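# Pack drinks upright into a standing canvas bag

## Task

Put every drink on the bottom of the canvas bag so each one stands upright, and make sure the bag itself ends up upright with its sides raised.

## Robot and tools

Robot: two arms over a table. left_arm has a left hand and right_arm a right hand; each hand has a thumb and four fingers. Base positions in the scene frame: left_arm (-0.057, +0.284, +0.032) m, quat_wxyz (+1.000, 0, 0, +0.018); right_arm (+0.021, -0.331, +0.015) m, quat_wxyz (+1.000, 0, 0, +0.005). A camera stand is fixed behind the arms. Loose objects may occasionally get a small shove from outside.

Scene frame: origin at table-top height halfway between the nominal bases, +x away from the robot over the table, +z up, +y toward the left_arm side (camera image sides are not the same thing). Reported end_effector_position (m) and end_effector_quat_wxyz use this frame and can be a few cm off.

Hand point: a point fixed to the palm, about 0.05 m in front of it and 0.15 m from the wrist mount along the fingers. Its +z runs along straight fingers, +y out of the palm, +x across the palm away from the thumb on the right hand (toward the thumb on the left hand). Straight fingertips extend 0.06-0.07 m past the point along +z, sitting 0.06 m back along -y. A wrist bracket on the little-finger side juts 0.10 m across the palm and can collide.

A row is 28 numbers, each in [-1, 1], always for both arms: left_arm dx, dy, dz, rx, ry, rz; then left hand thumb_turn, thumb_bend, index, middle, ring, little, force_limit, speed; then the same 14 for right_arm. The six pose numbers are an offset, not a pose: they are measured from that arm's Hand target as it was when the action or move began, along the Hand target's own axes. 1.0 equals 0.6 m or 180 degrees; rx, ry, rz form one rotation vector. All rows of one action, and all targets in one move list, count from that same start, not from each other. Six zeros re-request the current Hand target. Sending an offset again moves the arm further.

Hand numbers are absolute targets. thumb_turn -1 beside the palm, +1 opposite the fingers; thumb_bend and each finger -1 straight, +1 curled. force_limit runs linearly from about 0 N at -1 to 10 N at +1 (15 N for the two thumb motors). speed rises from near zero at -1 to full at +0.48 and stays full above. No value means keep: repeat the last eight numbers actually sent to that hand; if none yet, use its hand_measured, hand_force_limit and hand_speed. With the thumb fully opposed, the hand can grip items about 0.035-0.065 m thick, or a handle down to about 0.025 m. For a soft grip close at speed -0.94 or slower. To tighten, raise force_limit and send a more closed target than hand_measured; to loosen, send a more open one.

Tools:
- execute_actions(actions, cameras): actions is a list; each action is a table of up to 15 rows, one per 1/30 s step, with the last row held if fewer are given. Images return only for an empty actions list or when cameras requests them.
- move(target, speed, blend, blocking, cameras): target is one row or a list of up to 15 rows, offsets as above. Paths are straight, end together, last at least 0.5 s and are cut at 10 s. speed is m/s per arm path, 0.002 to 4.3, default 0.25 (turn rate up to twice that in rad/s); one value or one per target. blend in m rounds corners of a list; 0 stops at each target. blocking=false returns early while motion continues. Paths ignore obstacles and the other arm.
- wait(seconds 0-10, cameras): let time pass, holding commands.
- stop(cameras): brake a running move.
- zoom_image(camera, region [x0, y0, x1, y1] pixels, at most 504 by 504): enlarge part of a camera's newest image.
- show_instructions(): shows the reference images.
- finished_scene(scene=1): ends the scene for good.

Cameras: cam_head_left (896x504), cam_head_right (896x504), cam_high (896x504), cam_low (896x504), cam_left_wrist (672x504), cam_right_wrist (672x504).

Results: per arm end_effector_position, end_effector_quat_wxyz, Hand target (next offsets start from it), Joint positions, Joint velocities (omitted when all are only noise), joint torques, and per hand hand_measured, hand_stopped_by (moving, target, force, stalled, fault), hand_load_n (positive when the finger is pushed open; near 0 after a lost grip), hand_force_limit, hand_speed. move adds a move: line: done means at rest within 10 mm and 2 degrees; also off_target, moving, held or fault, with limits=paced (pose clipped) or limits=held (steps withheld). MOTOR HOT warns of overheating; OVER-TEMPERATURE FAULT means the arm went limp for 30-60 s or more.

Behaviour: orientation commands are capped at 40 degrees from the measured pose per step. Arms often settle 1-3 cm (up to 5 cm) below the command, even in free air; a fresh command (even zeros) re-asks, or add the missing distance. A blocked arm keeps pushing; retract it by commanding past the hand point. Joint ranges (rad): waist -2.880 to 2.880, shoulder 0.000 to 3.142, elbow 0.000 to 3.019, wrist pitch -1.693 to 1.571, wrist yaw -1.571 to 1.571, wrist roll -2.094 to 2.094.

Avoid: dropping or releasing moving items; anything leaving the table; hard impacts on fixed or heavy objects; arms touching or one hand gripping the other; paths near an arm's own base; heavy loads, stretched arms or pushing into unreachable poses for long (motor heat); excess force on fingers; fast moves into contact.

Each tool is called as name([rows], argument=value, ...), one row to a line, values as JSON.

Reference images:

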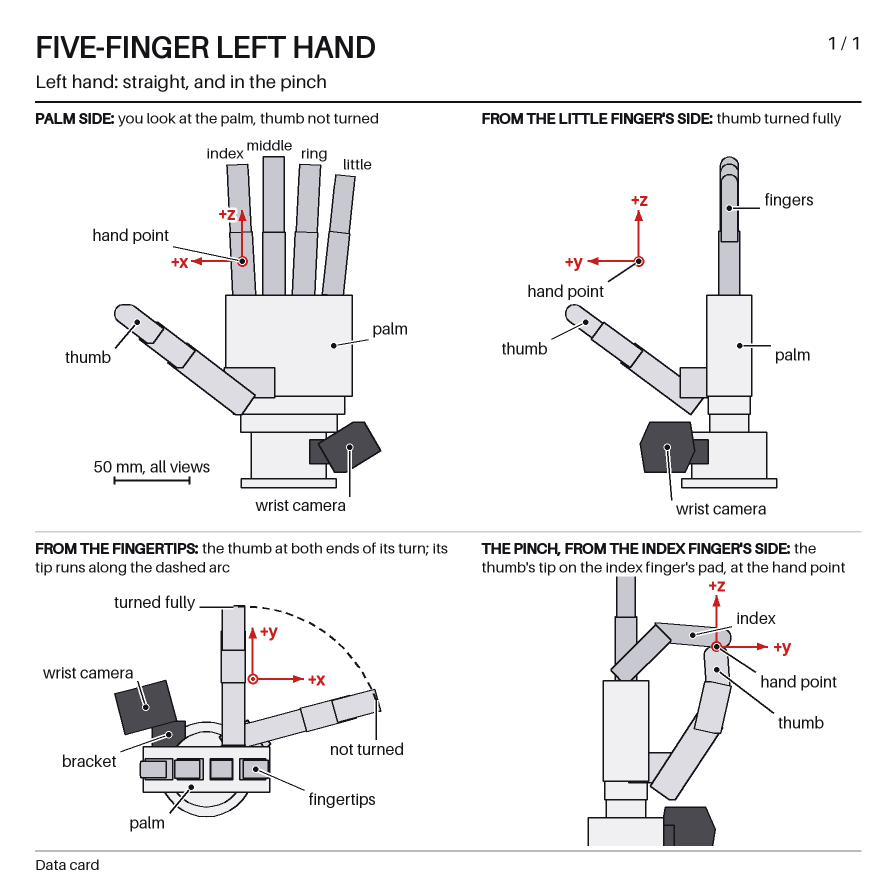

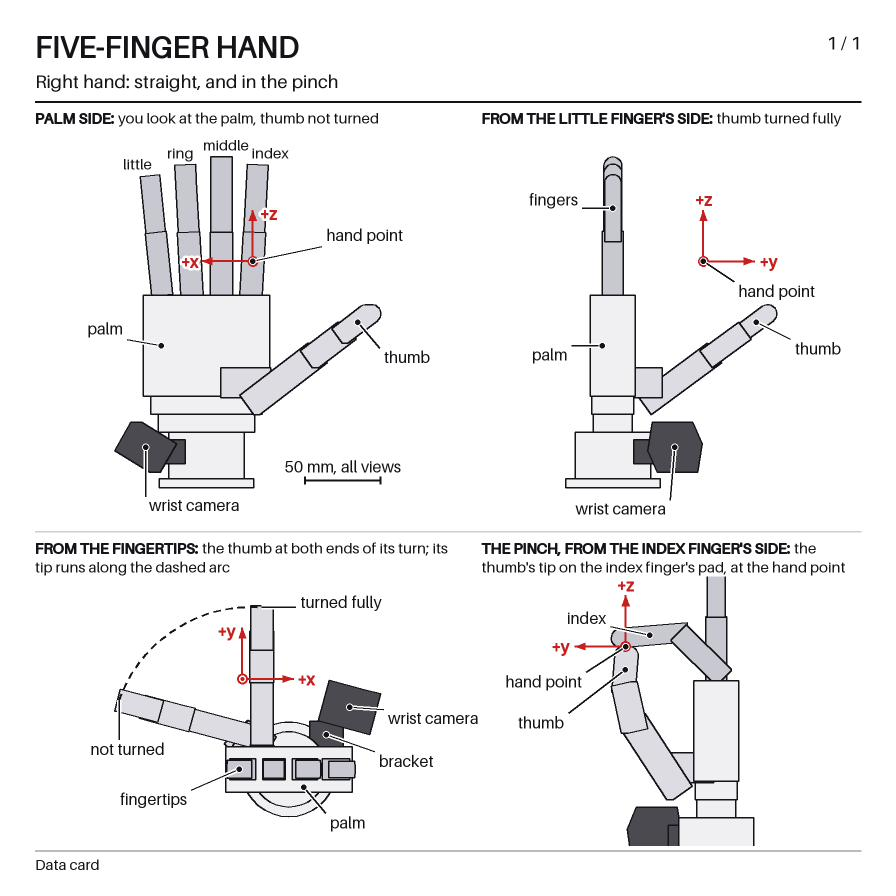

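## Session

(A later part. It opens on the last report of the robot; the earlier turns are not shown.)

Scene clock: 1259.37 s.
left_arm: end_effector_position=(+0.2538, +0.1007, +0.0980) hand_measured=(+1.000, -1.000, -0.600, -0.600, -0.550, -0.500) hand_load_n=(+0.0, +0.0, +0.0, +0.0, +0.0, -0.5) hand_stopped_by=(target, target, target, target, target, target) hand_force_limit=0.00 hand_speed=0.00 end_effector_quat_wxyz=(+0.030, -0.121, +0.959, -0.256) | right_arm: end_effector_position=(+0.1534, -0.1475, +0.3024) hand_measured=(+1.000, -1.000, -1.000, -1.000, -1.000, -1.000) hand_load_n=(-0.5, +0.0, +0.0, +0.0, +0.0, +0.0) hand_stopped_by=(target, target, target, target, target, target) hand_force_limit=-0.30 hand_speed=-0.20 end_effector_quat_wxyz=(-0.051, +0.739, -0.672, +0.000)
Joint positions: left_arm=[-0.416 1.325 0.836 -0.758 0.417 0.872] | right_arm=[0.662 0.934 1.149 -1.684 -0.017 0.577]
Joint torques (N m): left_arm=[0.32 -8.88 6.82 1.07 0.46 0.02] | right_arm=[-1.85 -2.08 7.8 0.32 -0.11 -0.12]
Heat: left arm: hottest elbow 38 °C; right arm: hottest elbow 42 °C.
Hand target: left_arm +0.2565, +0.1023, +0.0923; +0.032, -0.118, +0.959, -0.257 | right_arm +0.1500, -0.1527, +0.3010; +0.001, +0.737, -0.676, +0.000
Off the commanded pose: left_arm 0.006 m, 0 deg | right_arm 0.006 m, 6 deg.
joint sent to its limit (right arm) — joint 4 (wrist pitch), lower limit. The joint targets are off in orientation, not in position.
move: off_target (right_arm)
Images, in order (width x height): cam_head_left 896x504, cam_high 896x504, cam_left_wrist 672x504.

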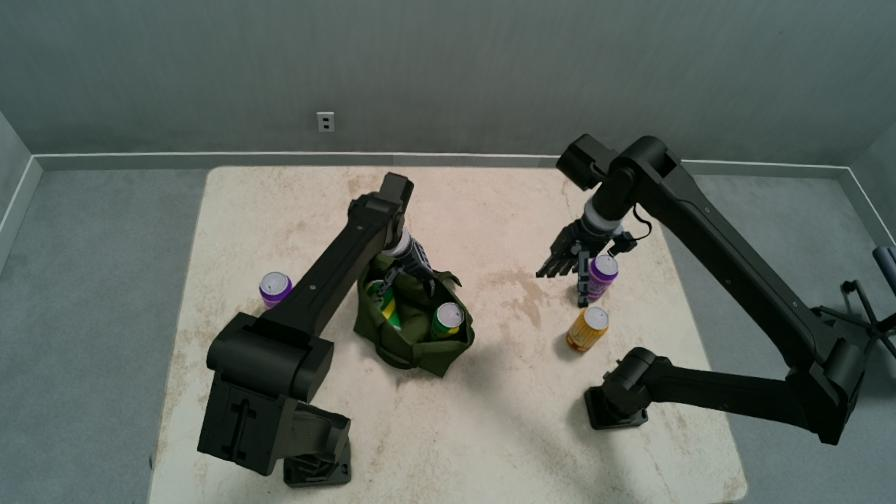

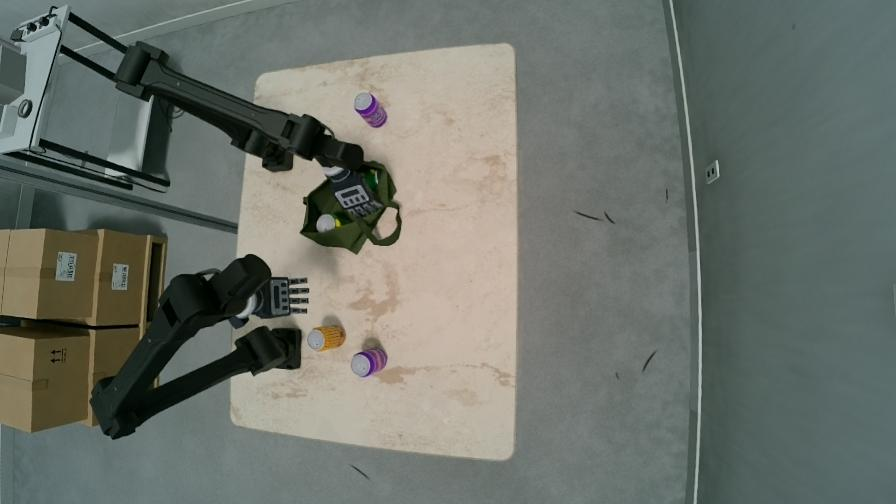

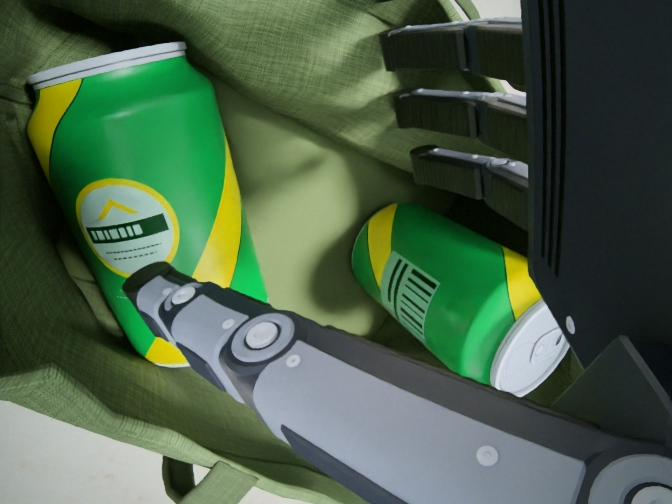

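move(target=[0,0.0722,-0.0417,0,0,0,1,-1,-0.6,-0.6,-0.55,-0.5,0,0,0,0,0,0,0,0,1,-1,-1,-1,-1,-1,-0.3,-0.2], speed=0.08, cameras=["cam_high","cam_head_left","cam_left_wrist"])

zoom_image(camera="cam_head_left", region=[320, 200, 500, 360])

Scene clock: 1261.30 s.
left_arm: end_effector_position=(+0.2470, +0.1420, +0.0936) hand_measured=(+1.000, -1.000, -0.600, -0.600, -0.550, -0.500) hand_load_n=(+0.5, -0.5, +0.0, +0.5, +0.0, +0.5) hand_stopped_by=(target, target, target, target, target, target) hand_force_limit=0.00 hand_speed=0.00 end_effector_quat_wxyz=(+0.031, -0.118, +0.957, -0.262) | right_arm: end_effector_position=(+0.1534, -0.1475, +0.3024) hand_measured=(+1.000, -1.000, -1.000, -1.000, -1.000, -1.000) hand_load_n=(+0.0, +0.0, +0.0, +0.5, -0.5, +0.0) hand_stopped_by=(target, target, target, target, target, target) hand_force_limit=-0.30 hand_speed=-0.20 end_effector_quat_wxyz=(-0.051, +0.739, -0.672, +0.000)
Joint positions: left_arm=[-0.303 1.281 0.785 -0.794 0.461 0.993] | right_arm=[0.662 0.934 1.149 -1.684 -0.017 0.577]
Joint torques (N m): left_arm=[1.14 -9.7 6.54 -0.21 0.13 0.12] | right_arm=[-1.9 -2.08 7.8 0.34 -0.1 -0.12]
Heat: left arm: hottest elbow 38 °C; right arm: hottest elbow 42 °C.
Hand target: left_arm +0.2443, +0.1509, +0.0924; +0.032, -0.118, +0.959, -0.257 | right_arm +0.1500, -0.1527, +0.3010; +0.001, +0.737, -0.676, +0.000
Off the commanded pose: left_arm 0.009 m, 1 deg | right_arm 0.006 m, 6 deg.
joint sent to its limit (right arm) — joint 4 (wrist pitch), lower limit. The joint targets are off in orientation, not in position.
move: off_target (right_arm)
Images, in order (width x height): cam_head_left 896x504, cam_high 896x504, cam_left_wrist 672x504.

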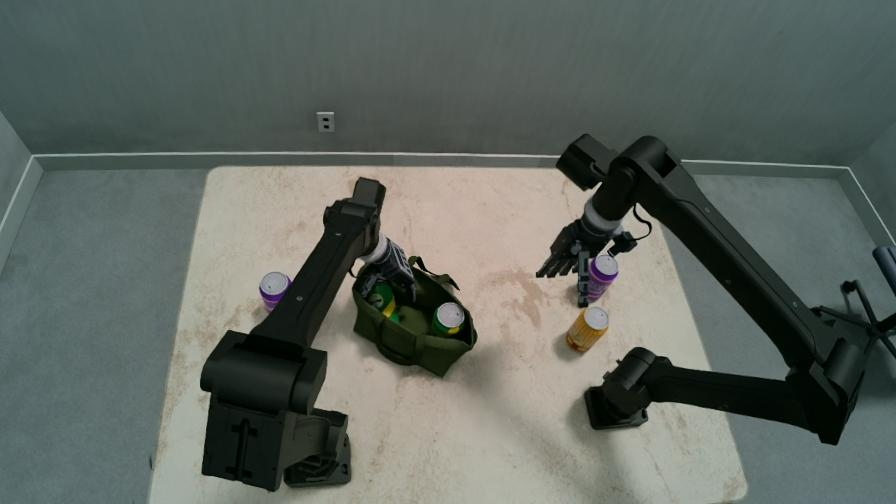

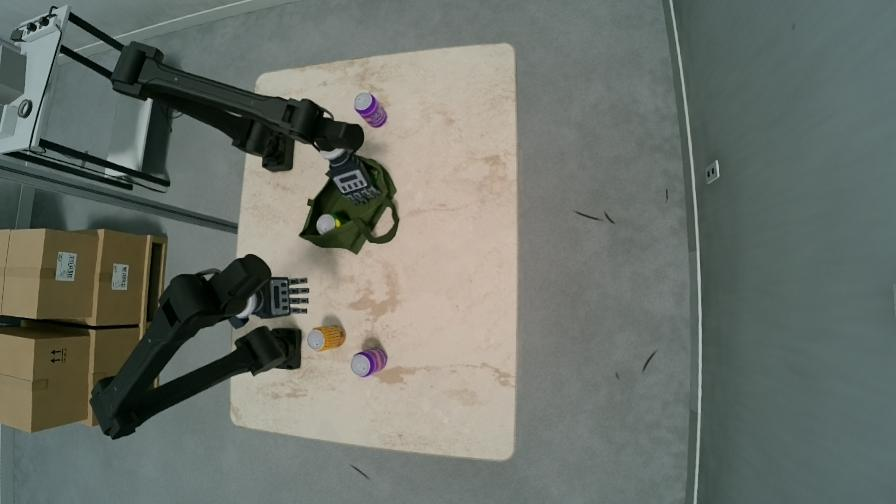

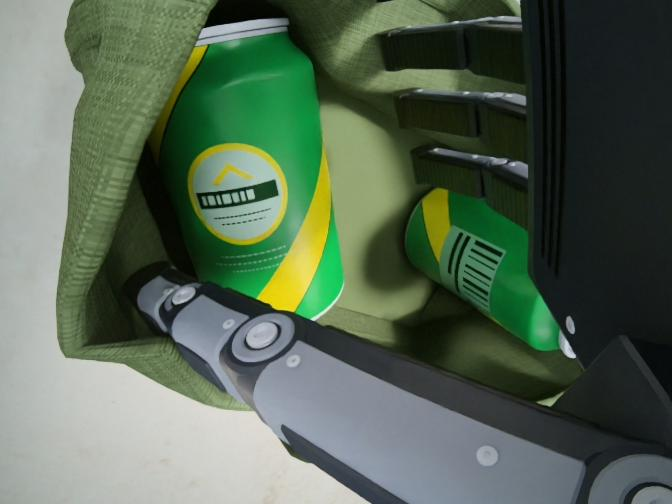

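Scaled by 2.800 from the camera's 896x504 image, which has a finer 1280x720 frame.

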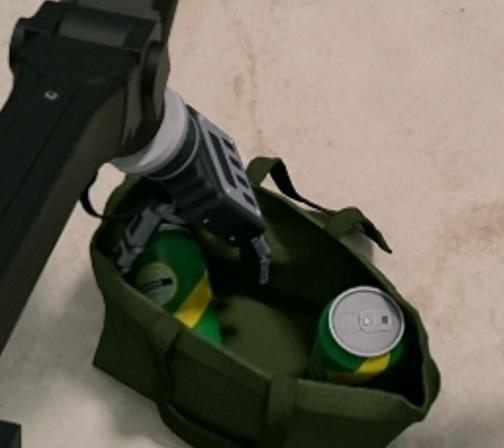

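move([
  [0,0.0145,-0.0083,0,0,0,1,-1,-0.6,-0.6,-0.55,-0.5,0,0,0,0,0,0,0,0,1,-1,-1,-1,-1,-1,-0.3,-0.2],
  [0,0.024,0.017,0,0,0,1,-1,-0.6,-0.6,-0.55,-0.5,0,0,0,0,0,0,0,0,1,-1,-1,-1,-1,-1,-0.3,-0.2],
], speed=0.06, cameras=["cam_head_left","cam_left_wrist"])

Scene clock: 1264.17 s.
left_arm: end_effector_position=(+0.2449, +0.1494, +0.0888) hand_measured=(+1.000, -1.000, -0.600, -0.600, -0.550, -0.500) hand_load_n=(-1.0, -1.5, +0.0, +0.0, +0.0, -1.0) hand_stopped_by=(target, target, target, target, target, target) hand_force_limit=0.00 hand_speed=0.00 end_effector_quat_wxyz=(+0.036, -0.115, +0.956, -0.267) | right_arm: end_effector_position=(+0.1534, -0.1475, +0.3024) hand_measured=(+1.000, -1.000, -1.000, -1.000, -1.000, -1.000) hand_load_n=(+0.0, +0.0, +0.0, +0.0, +0.0, +0.0) hand_stopped_by=(target, target, target, target, target, target) hand_force_limit=-0.30 hand_speed=-0.20 end_effector_quat_wxyz=(-0.051, +0.739, -0.672, +0.000)
Joint positions: left_arm=[-0.28 1.271 0.76 -0.778 0.473 1.019] | right_arm=[0.662 0.934 1.149 -1.684 -0.017 0.577]
Joint torques (N m): left_arm=[0.85 -7.18 6 0.66 -0.15 0.07] | right_arm=[-1.79 -2.02 7.82 0.31 -0.1 -0.12]
Heat: left arm: hottest elbow 38 °C; right arm: hottest elbow 42 °C.
Hand target: left_arm +0.2426, +0.1580, +0.0763; +0.032, -0.118, +0.959, -0.257 | right_arm +0.1500, -0.1527, +0.3010; +0.001, +0.737, -0.676, +0.000
Off the commanded pose: left_arm 0.015 m, 1 deg | right_arm 0.006 m, 6 deg.
joint sent to its limit (right arm) — joint 4 (wrist pitch), lower limit. The joint targets are off in orientation, not in position.
move: off_target (left_arm, right_arm)
Images, in order (width x height): cam_head_left 896x504, cam_left_wrist 672x504.

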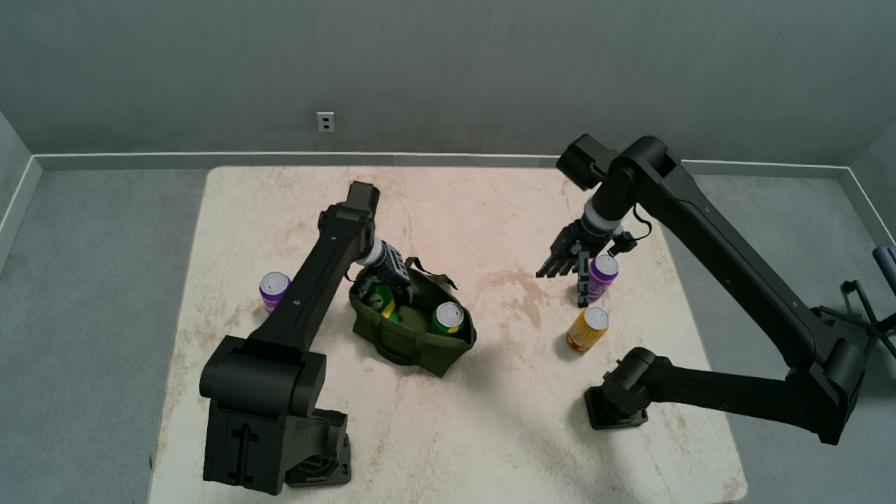

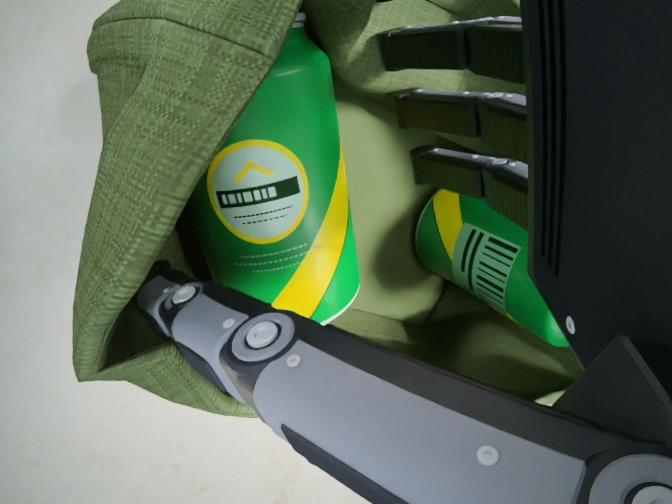

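move(target=[0,0.012,0.022,0,0,0,1,-1,-0.6,-0.6,-0.55,-0.5,0,0,0,0,0,0,0,0,1,-1,-1,-1,-1,-1,-0.3,-0.2], speed=0.06, cameras=["cam_high","cam_head_left","cam_left_wrist"])

zoom_image(camera="cam_head_left", region=[320, 200, 500, 360])

Scene clock: 1266.53 s.
left_arm: end_effector_position=(+0.2467, +0.1487, +0.0795) hand_measured=(+1.000, -1.000, -0.600, -0.600, -0.550, -0.500) hand_load_n=(-1.5, -1.5, +0.0, -0.5, -0.5, -2.5) hand_stopped_by=(target, target, target, target, target, target) hand_force_limit=0.00 hand_speed=0.00 end_effector_quat_wxyz=(+0.041, -0.114, +0.955, -0.269) | right_arm: end_effector_position=(+0.1534, -0.1475, +0.3024) hand_measured=(+1.000, -1.000, -1.000, -1.000, -1.000, -1.000) hand_load_n=(+0.0, -0.5, +0.0, +0.0, +0.0, +0.0) hand_stopped_by=(target, target, target, target, target, target) hand_force_limit=-0.30 hand_speed=-0.20 end_effector_quat_wxyz=(-0.051, +0.739, -0.672, +0.000)
Joint positions: left_arm=[-0.28 1.283 0.742 -0.736 0.474 1.019] | right_arm=[0.662 0.934 1.149 -1.684 -0.017 0.577]
Joint torques (N m): left_arm=[0.79 -6.24 5.53 0.98 -0.21 0.06] | right_arm=[-1.9 -2.02 7.8 0.35 -0.11 -0.13]
Heat: left arm: hottest elbow 38 °C; right arm: hottest elbow 42 °C.
Hand target: left_arm +0.2425, +0.1577, +0.0612; +0.031, -0.118, +0.959, -0.257 | right_arm +0.1500, -0.1527, +0.3010; +0.001, +0.737, -0.676, +0.000
Off the commanded pose: left_arm 0.021 m, 2 deg | right_arm 0.006 m, 6 deg.
joint sent to its limit (right arm) — joint 4 (wrist pitch), lower limit. The joint targets are off in orientation, not in position.
move: off_target (left_arm, right_arm)
Images, in order (width x height): cam_head_left 896x504, cam_high 896x504, cam_left_wrist 672x504.

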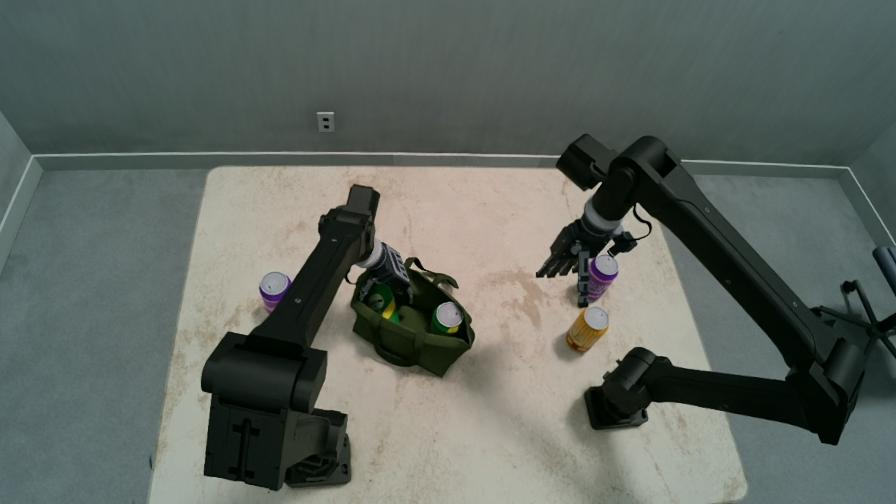

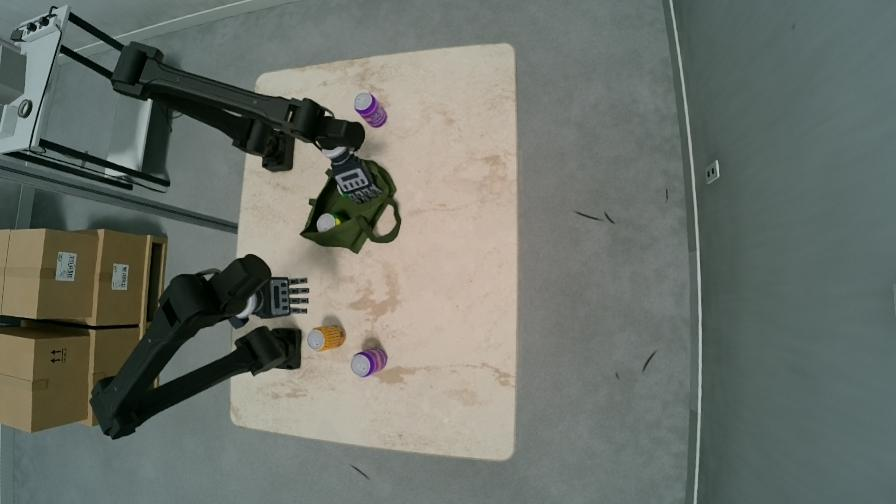

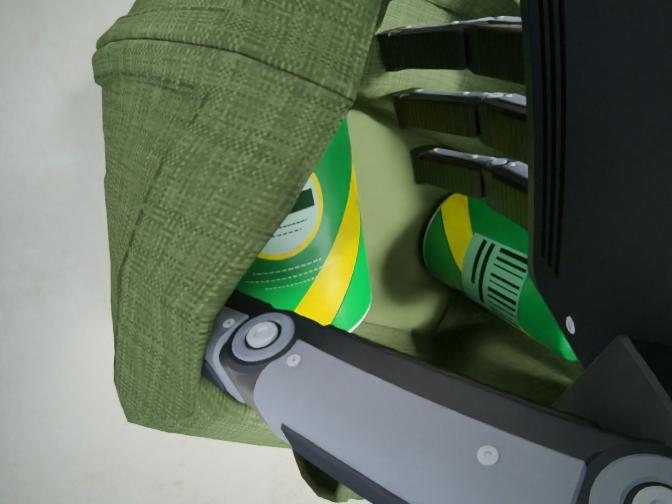

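Scaled by 2.800 from the camera's 896x504 image, which has a finer 1280x720 frame.

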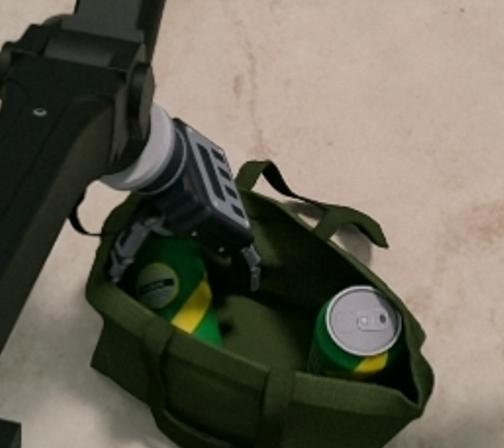

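execute_actions(actions=[], cameras=["cam_head_right","cam_low","cam_high"])

zoom_image(camera="cam_high", region=[290, 140, 410, 260])

zoom_image(camera="cam_low", region=[400, 150, 700, 350])

Scene clock: 1270.87 s.
left_arm: end_effector_position=(+0.2468, +0.1487, +0.0795) hand_measured=(+1.000, -1.000, -0.600, -0.600, -0.550, -0.500) hand_load_n=(-1.0, -1.5, +0.0, -0.5, -0.5, -2.5) hand_stopped_by=(target, target, target, target, target, target) hand_force_limit=0.00 hand_speed=0.00 end_effector_quat_wxyz=(+0.041, -0.114, +0.955, -0.269) | right_arm: end_effector_position=(+0.1534, -0.1475, +0.3024) hand_measured=(+1.000, -1.000, -1.000, -1.000, -1.000, -1.000) hand_load_n=(+0.0, +0.0, +0.0, -0.5, +0.0, +0.0) hand_stopped_by=(target, target, target, target, target, target) hand_force_limit=-0.30 hand_speed=-0.20 end_effector_quat_wxyz=(-0.051, +0.739, -0.672, +0.000)
Joint positions: left_arm=[-0.28 1.283 0.742 -0.736 0.474 1.019] | right_arm=[0.662 0.934 1.149 -1.684 -0.017 0.577]
Joint velocities: within noise
Joint torques (N m): left_arm=[0.85 -6.24 5.55 1.07 -0.2 0.06] | right_arm=[-1.9 -2.14 7.8 0.32 -0.11 -0.12]
Heat: left arm: hottest elbow 38 °C; right arm: hottest elbow 42 °C.
Hand target: left_arm +0.2426, +0.1577, +0.0612; +0.032, -0.118, +0.959, -0.257 | right_arm +0.1500, -0.1527, +0.3010; +0.001, +0.737, -0.676, +0.000
Off the commanded pose: left_arm 0.021 m, 2 deg | right_arm 0.006 m, 6 deg.
Images, in order (width x height): cam_head_right 896x504, cam_high 896x504, cam_low 896x504.

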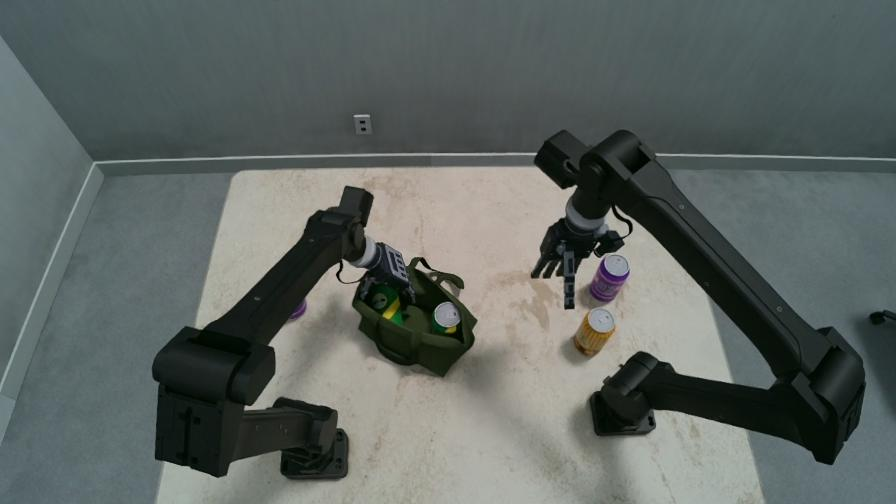

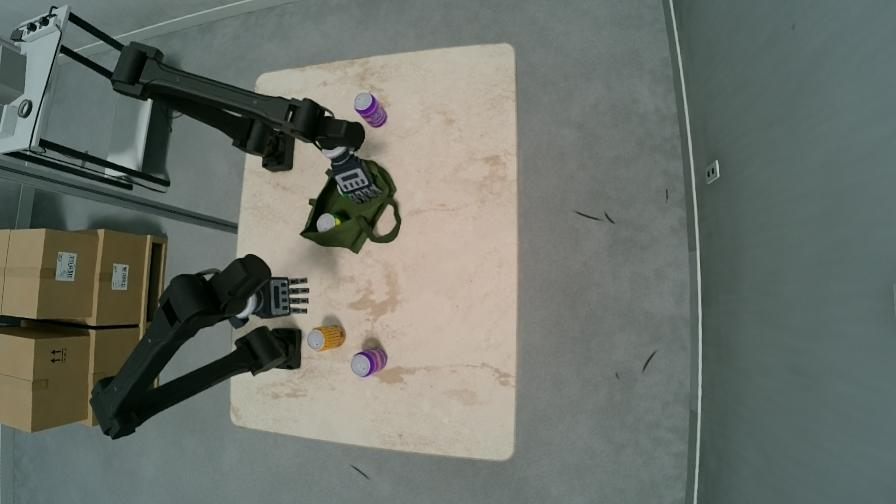

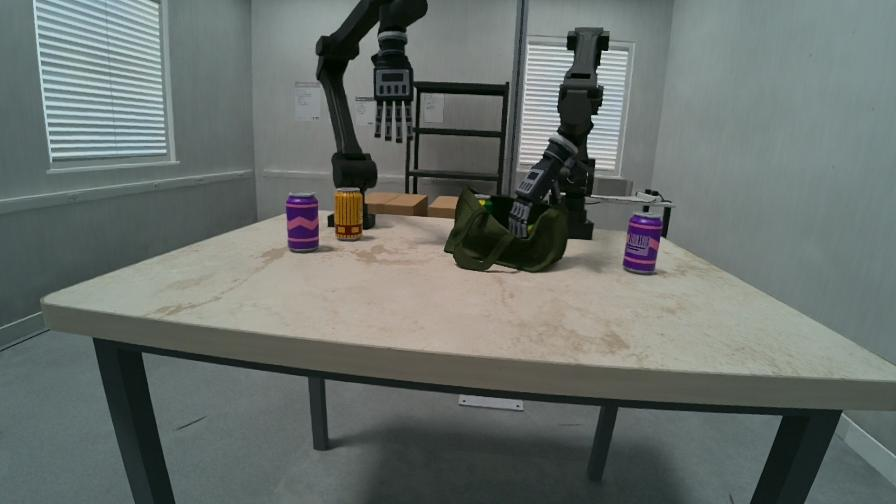

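Scaled by 4.200 from the camera's 896x504 image, which has a finer 1280x720 frame.

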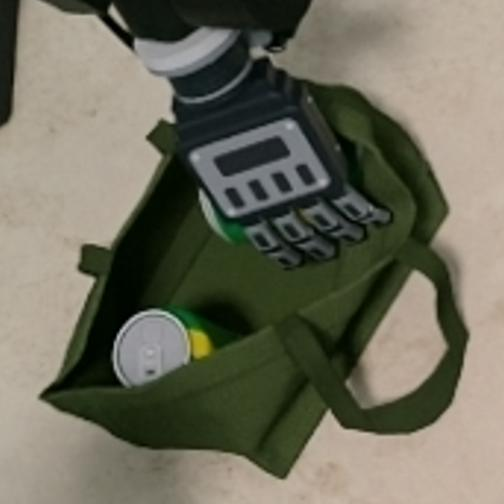

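Scaled by 1.680 from the camera's 896x504 image, which has a finer 1280x720 frame.

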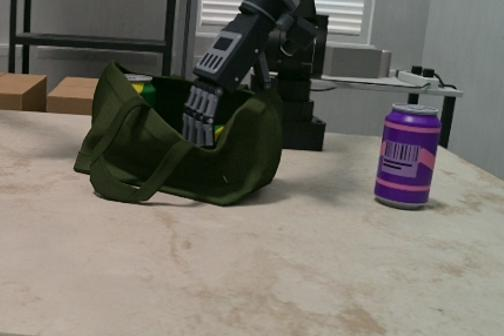

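move([
  [0,-0.045,-0.078,0,0,0,1,-1,-0.6,-0.6,-0.55,-0.5,0,0,0,0,0,0,0,0,1,-1,-1,-1,-1,-1,-0.3,-0.2],
  [0.0333,-0.0738,-0.061,0,0,0,1,-1,-0.6,-0.6,-0.55,-0.5,0,0,0,0,0,0,0,0,1,-1,-1,-1,-1,-1,-0.3,-0.2],
], speed=0.1, cameras=["cam_high","cam_head_left","cam_left_wrist"])

Scene clock: 1274.50 s.
left_arm: end_effector_position=(+0.2143, +0.1405, +0.1032) hand_measured=(+1.000, -1.000, -0.600, -0.600, -0.550, -0.500) hand_load_n=(+0.0, -0.5, +0.0, +0.0, +0.0, +0.0) hand_stopped_by=(target, target, target, target, target, target) hand_force_limit=0.00 hand_speed=0.00 end_effector_quat_wxyz=(+0.011, -0.121, +0.961, -0.247) | right_arm: end_effector_position=(+0.1534, -0.1475, +0.3024) hand_measured=(+1.000, -1.000, -1.000, -1.000, -1.000, -1.000) hand_load_n=(+0.0, +0.0, +0.0, +0.0, +0.0, +0.0) hand_stopped_by=(target, target, target, target, target, target) hand_force_limit=-0.30 hand_speed=-0.20 end_effector_quat_wxyz=(-0.051, +0.739, -0.672, +0.000)
Joint positions: left_arm=[-0.344 1.214 0.76 -0.871 0.44 0.959] | right_arm=[0.662 0.934 1.149 -1.684 -0.017 0.577]
Joint torques (N m): left_arm=[-0.79 -8.94 8.94 1.02 0.27 -0.27] | right_arm=[-1.85 -1.96 7.8 0.32 -0.1 -0.12]
Heat: left arm: hottest elbow 37 °C; right arm: hottest elbow 42 °C.
Hand target: left_arm +0.2282, +0.1332, +0.1152; +0.032, -0.118, +0.959, -0.257 | right_arm +0.1500, -0.1527, +0.3010; +0.001, +0.737, -0.676, +0.000
Off the commanded pose: left_arm 0.020 m, 3 deg | right_arm 0.006 m, 6 deg.
joint sent to its limit (right arm) — joint 4 (wrist pitch), lower limit. The joint targets are off in orientation, not in position.
move: off_target (left_arm, right_arm)
Images, in order (width x height): cam_head_left 896x504, cam_high 896x504, cam_left_wrist 672x504.

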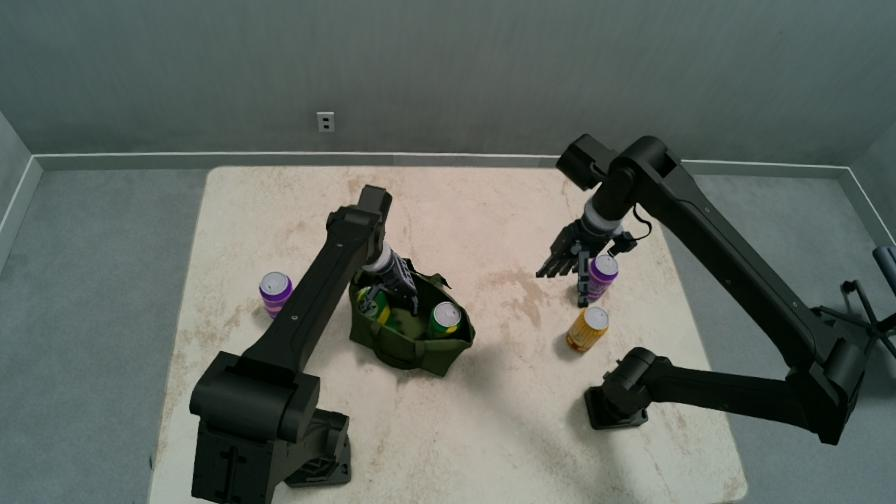

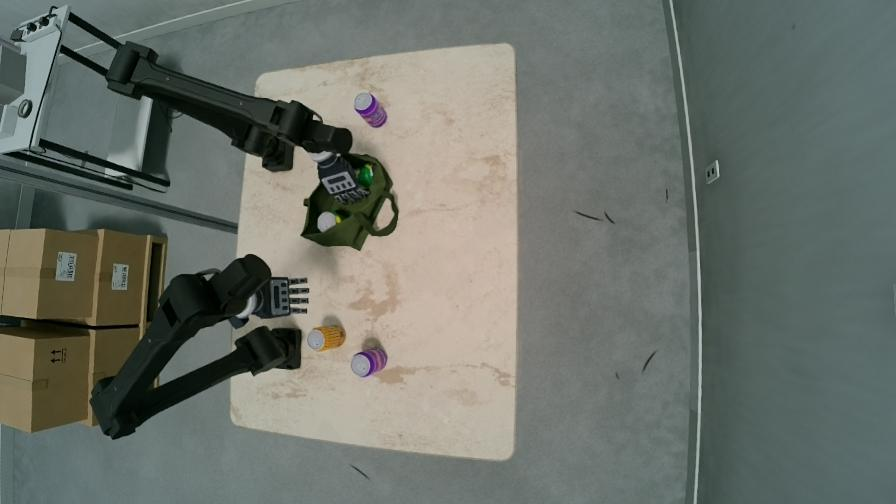

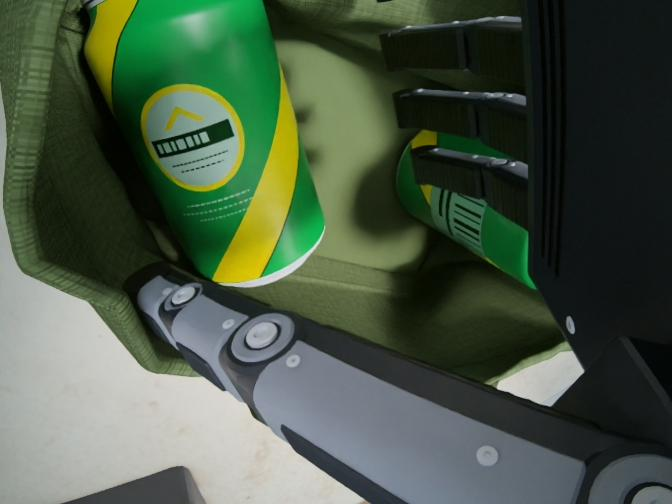

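zoom_image(camera="cam_high", region=[280, 140, 420, 270])

zoom_image(camera="cam_head_left", region=[320, 220, 500, 380])

Scaled by 3.600 from the camera's 896x504 image, which has a finer 1280x720 frame.

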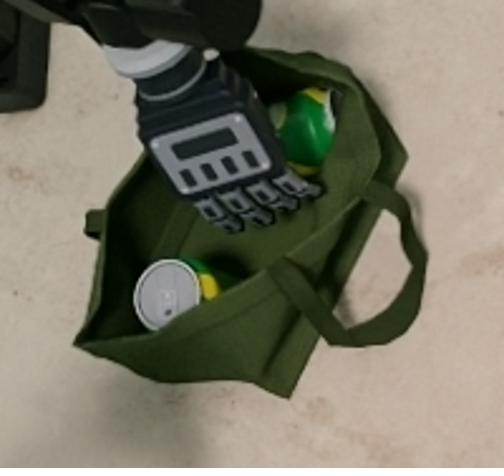

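Scaled by 2.800 from the camera's 896x504 image, which has a finer 1280x720 frame.

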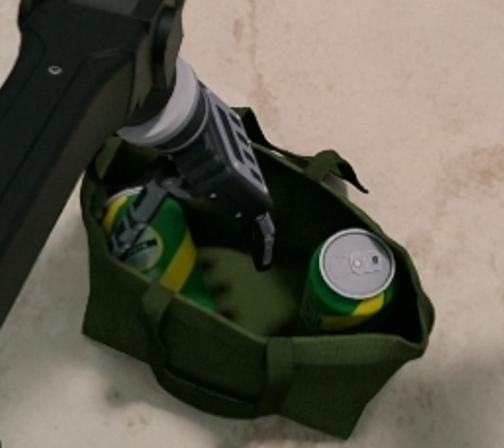

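move(target=[-0.0028,0.0538,-0.0117,0,0,0,1,-1,-0.6,-0.6,-0.55,-0.5,0,0,0,0,0,0,0,0,1,-1,-1,-1,-1,-1,-0.3,-0.2], speed=0.06, cameras=["cam_high","cam_head_left","cam_left_wrist"])

zoom_image(camera="cam_high", region=[280, 140, 420, 270])

zoom_image(camera="cam_head_left", region=[320, 220, 500, 380])

Scene clock: 1281.17 s.
left_arm: end_effector_position=(+0.2201, +0.1556, +0.1052) hand_measured=(+1.000, -1.000, -0.600, -0.600, -0.550, -0.500) hand_load_n=(+2.0, -2.5, +0.0, +0.0, +0.0, +0.0) hand_stopped_by=(target, target, target, target, target, target) hand_force_limit=0.00 hand_speed=0.00 end_effector_quat_wxyz=(+0.022, -0.124, +0.957, -0.260) | right_arm: end_effector_position=(+0.1534, -0.1475, +0.3024) hand_measured=(+1.000, -1.000, -1.000, -1.000, -1.000, -1.000) hand_load_n=(+0.0, +0.0, +0.0, +0.0, +0.0, +0.0) hand_stopped_by=(target, target, target, target, target, target) hand_force_limit=-0.30 hand_speed=-0.20 end_effector_quat_wxyz=(-0.051, +0.739, -0.672, +0.000)
Joint positions: left_arm=[-0.281 1.196 0.749 -0.871 0.469 1.009] | right_arm=[0.662 0.934 1.149 -1.684 -0.017 0.577]
Joint torques (N m): left_arm=[1.26 -8.76 6.83 0.24 0.01 0.25] | right_arm=[-1.9 -2.08 7.82 0.34 -0.11 -0.13]
Heat: left arm: hottest elbow 37 °C; right arm: hottest elbow 42 °C.
Hand target: left_arm +0.2223, +0.1642, +0.1052; +0.032, -0.118, +0.959, -0.257 | right_arm +0.1500, -0.1527, +0.3010; +0.001, +0.737, -0.676, +0.000
Off the commanded pose: left_arm 0.009 m, 1 deg | right_arm 0.006 m, 6 deg.
joint sent to its limit (right arm) — joint 4 (wrist pitch), lower limit. The joint targets are off in orientation, not in position.
move: off_target (right_arm)
Images, in order (width x height): cam_head_left 896x504, cam_high 896x504, cam_left_wrist 672x504.

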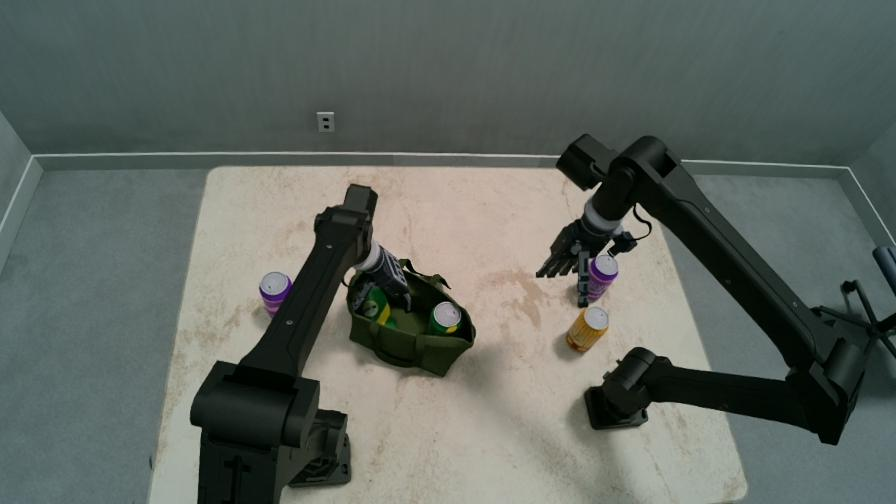

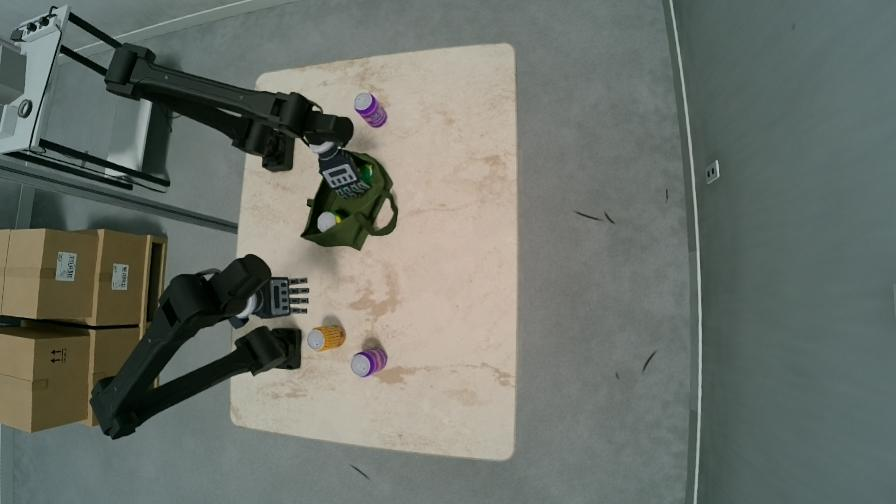

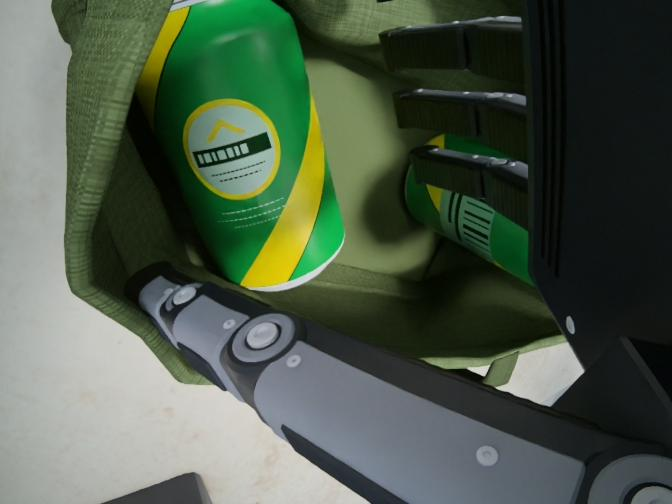

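Scaled by 3.600 from the camera's 896x504 image, which has a finer 1280x720 frame.

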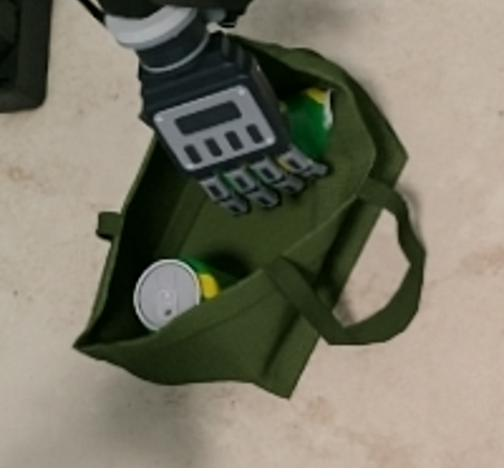

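Scaled by 2.800 from the camera's 896x504 image, which has a finer 1280x720 frame.

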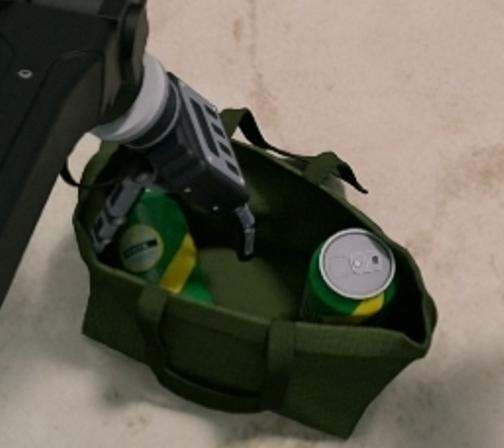

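move(target=[0,0.0167,0.0289,0,0,0,1,-1,-0.6,-0.6,-0.55,-0.5,0,0,0,0,0,0,0,0,1,-1,-1,-1,-1,-1,-0.3,-0.2], speed=0.06, cameras=["cam_head_left","cam_left_wrist"])

Scene clock: 1282.77 s.
left_arm: end_effector_position=(+0.2226, +0.1572, +0.0949) hand_measured=(+1.000, -1.000, -0.600, -0.600, -0.550, -0.500) hand_load_n=(+0.5, -0.5, +0.0, +0.0, +0.0, +0.0) hand_stopped_by=(target, target, target, target, target, target) hand_force_limit=0.00 hand_speed=0.00 end_effector_quat_wxyz=(+0.034, -0.117, +0.957, -0.263) | right_arm: end_effector_position=(+0.1534, -0.1475, +0.3024) hand_measured=(+1.000, -1.000, -1.000, -1.000, -1.000, -1.000) hand_load_n=(+0.0, +0.0, +0.0, +0.0, +0.0, +0.0) hand_stopped_by=(target, target, target, target, target, target) hand_force_limit=-0.30 hand_speed=-0.20 end_effector_quat_wxyz=(-0.051, +0.739, -0.672, +0.000)
Joint positions: left_arm=[-0.276 1.199 0.721 -0.82 0.469 1.022] | right_arm=[0.662 0.934 1.149 -1.684 -0.017 0.577]
Joint torques (N m): left_arm=[0.91 -6.36 6.32 0.69 0.05 0.08] | right_arm=[-1.85 -2.02 7.8 0.31 -0.11 -0.13]
Heat: left arm: hottest elbow 37 °C; right arm: hottest elbow 41 °C.
Hand target: left_arm +0.2220, +0.1642, +0.0850; +0.031, -0.118, +0.959, -0.257 | right_arm +0.1500, -0.1527, +0.3010; +0.001, +0.737, -0.676, +0.000
Off the commanded pose: left_arm 0.012 m, 1 deg | right_arm 0.006 m, 6 deg.
joint sent to its limit (right arm) — joint 4 (wrist pitch), lower limit. The joint targets are off in orientation, not in position.
move: off_target (left_arm, right_arm)
Images, in order (width x height): cam_head_left 896x504, cam_left_wrist 672x504.

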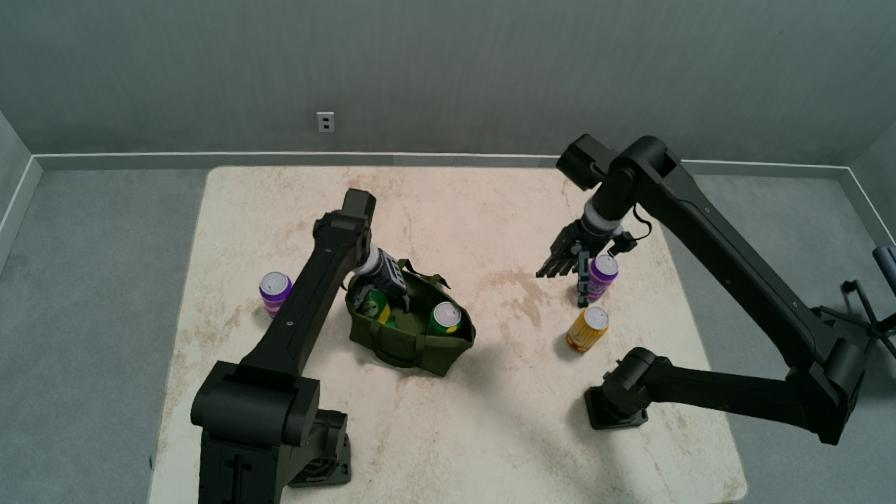

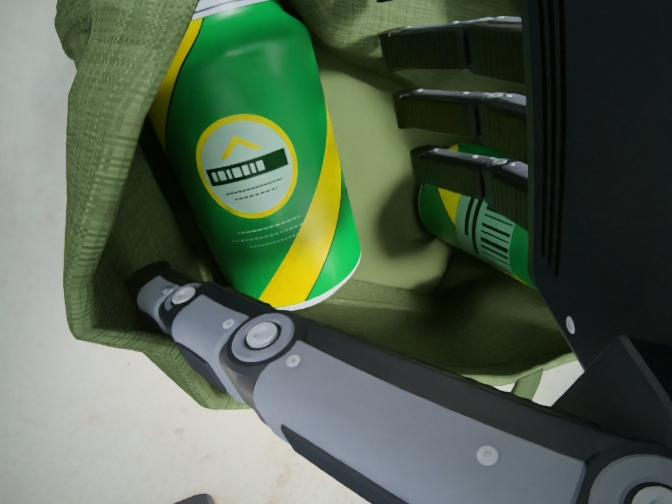

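move(target=[0,0.0167,0.0289,0,0,0,1,-1,-0.6,-0.6,-0.55,-0.5,0,0,0,0,0,0,0,0,1,-1,-1,-1,-1,-1,-0.3,-0.2], speed=0.06, cameras=["cam_head_left","cam_left_wrist"])

Scene clock: 1285.57 s.
left_arm: end_effector_position=(+0.2268, +0.1575, +0.0793) hand_measured=(+1.000, -1.000, -0.600, -0.600, -0.550, -0.500) hand_load_n=(+0.5, -1.0, +0.0, +0.0, -1.5, +0.0) hand_stopped_by=(target, target, target, target, target, target) hand_force_limit=0.00 hand_speed=0.00 end_effector_quat_wxyz=(+0.041, -0.114, +0.957, -0.265) | right_arm: end_effector_position=(+0.1534, -0.1475, +0.3024) hand_measured=(+1.000, -1.000, -1.000, -1.000, -1.000, -1.000) hand_load_n=(+0.0, +0.0, +0.0, +0.0, +0.0, +0.0) hand_stopped_by=(target, target, target, target, target, target) hand_force_limit=-0.30 hand_speed=-0.20 end_effector_quat_wxyz=(-0.051, +0.739, -0.672, +0.000)
Joint positions: left_arm=[-0.273 1.224 0.694 -0.754 0.468 1.028] | right_arm=[0.662 0.934 1.149 -1.684 -0.017 0.577]
Joint torques (N m): left_arm=[0.67 -5.77 5.67 0.88 0.11 0.03] | right_arm=[-1.85 -2.14 7.82 0.32 -0.1 -0.12]
Heat: left arm: hottest elbow 37 °C; right arm: hottest elbow 41 °C.
Hand target: left_arm +0.2220, +0.1642, +0.0649; +0.031, -0.118, +0.959, -0.257 | right_arm +0.1500, -0.1527, +0.3010; +0.001, +0.737, -0.676, +0.000
Off the commanded pose: left_arm 0.017 m, 2 deg | right_arm 0.006 m, 6 deg.
joint sent to its limit (right arm) — joint 4 (wrist pitch), lower limit. The joint targets are off in orientation, not in position.
move: off_target (left_arm, right_arm)
Images, in order (width x height): cam_head_left 896x504, cam_left_wrist 672x504.

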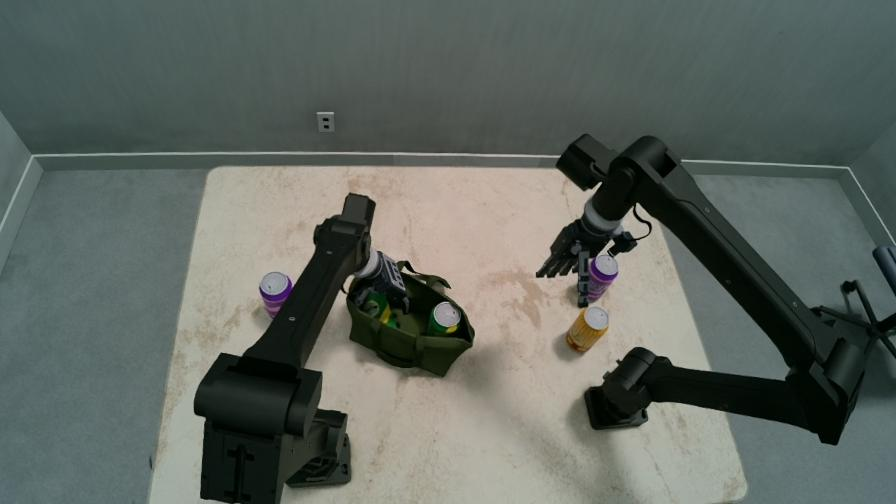

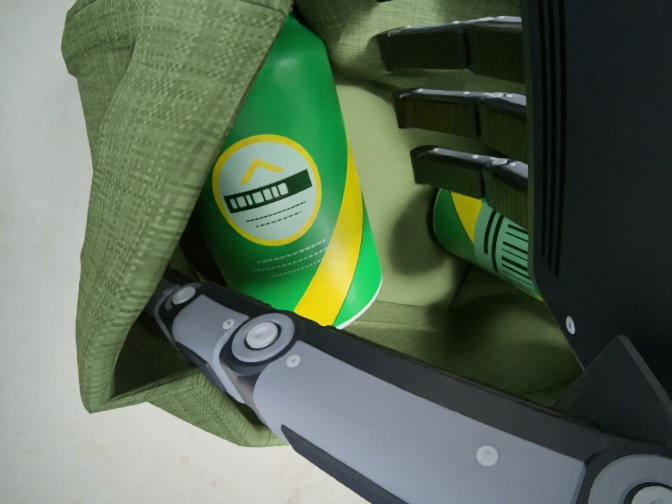

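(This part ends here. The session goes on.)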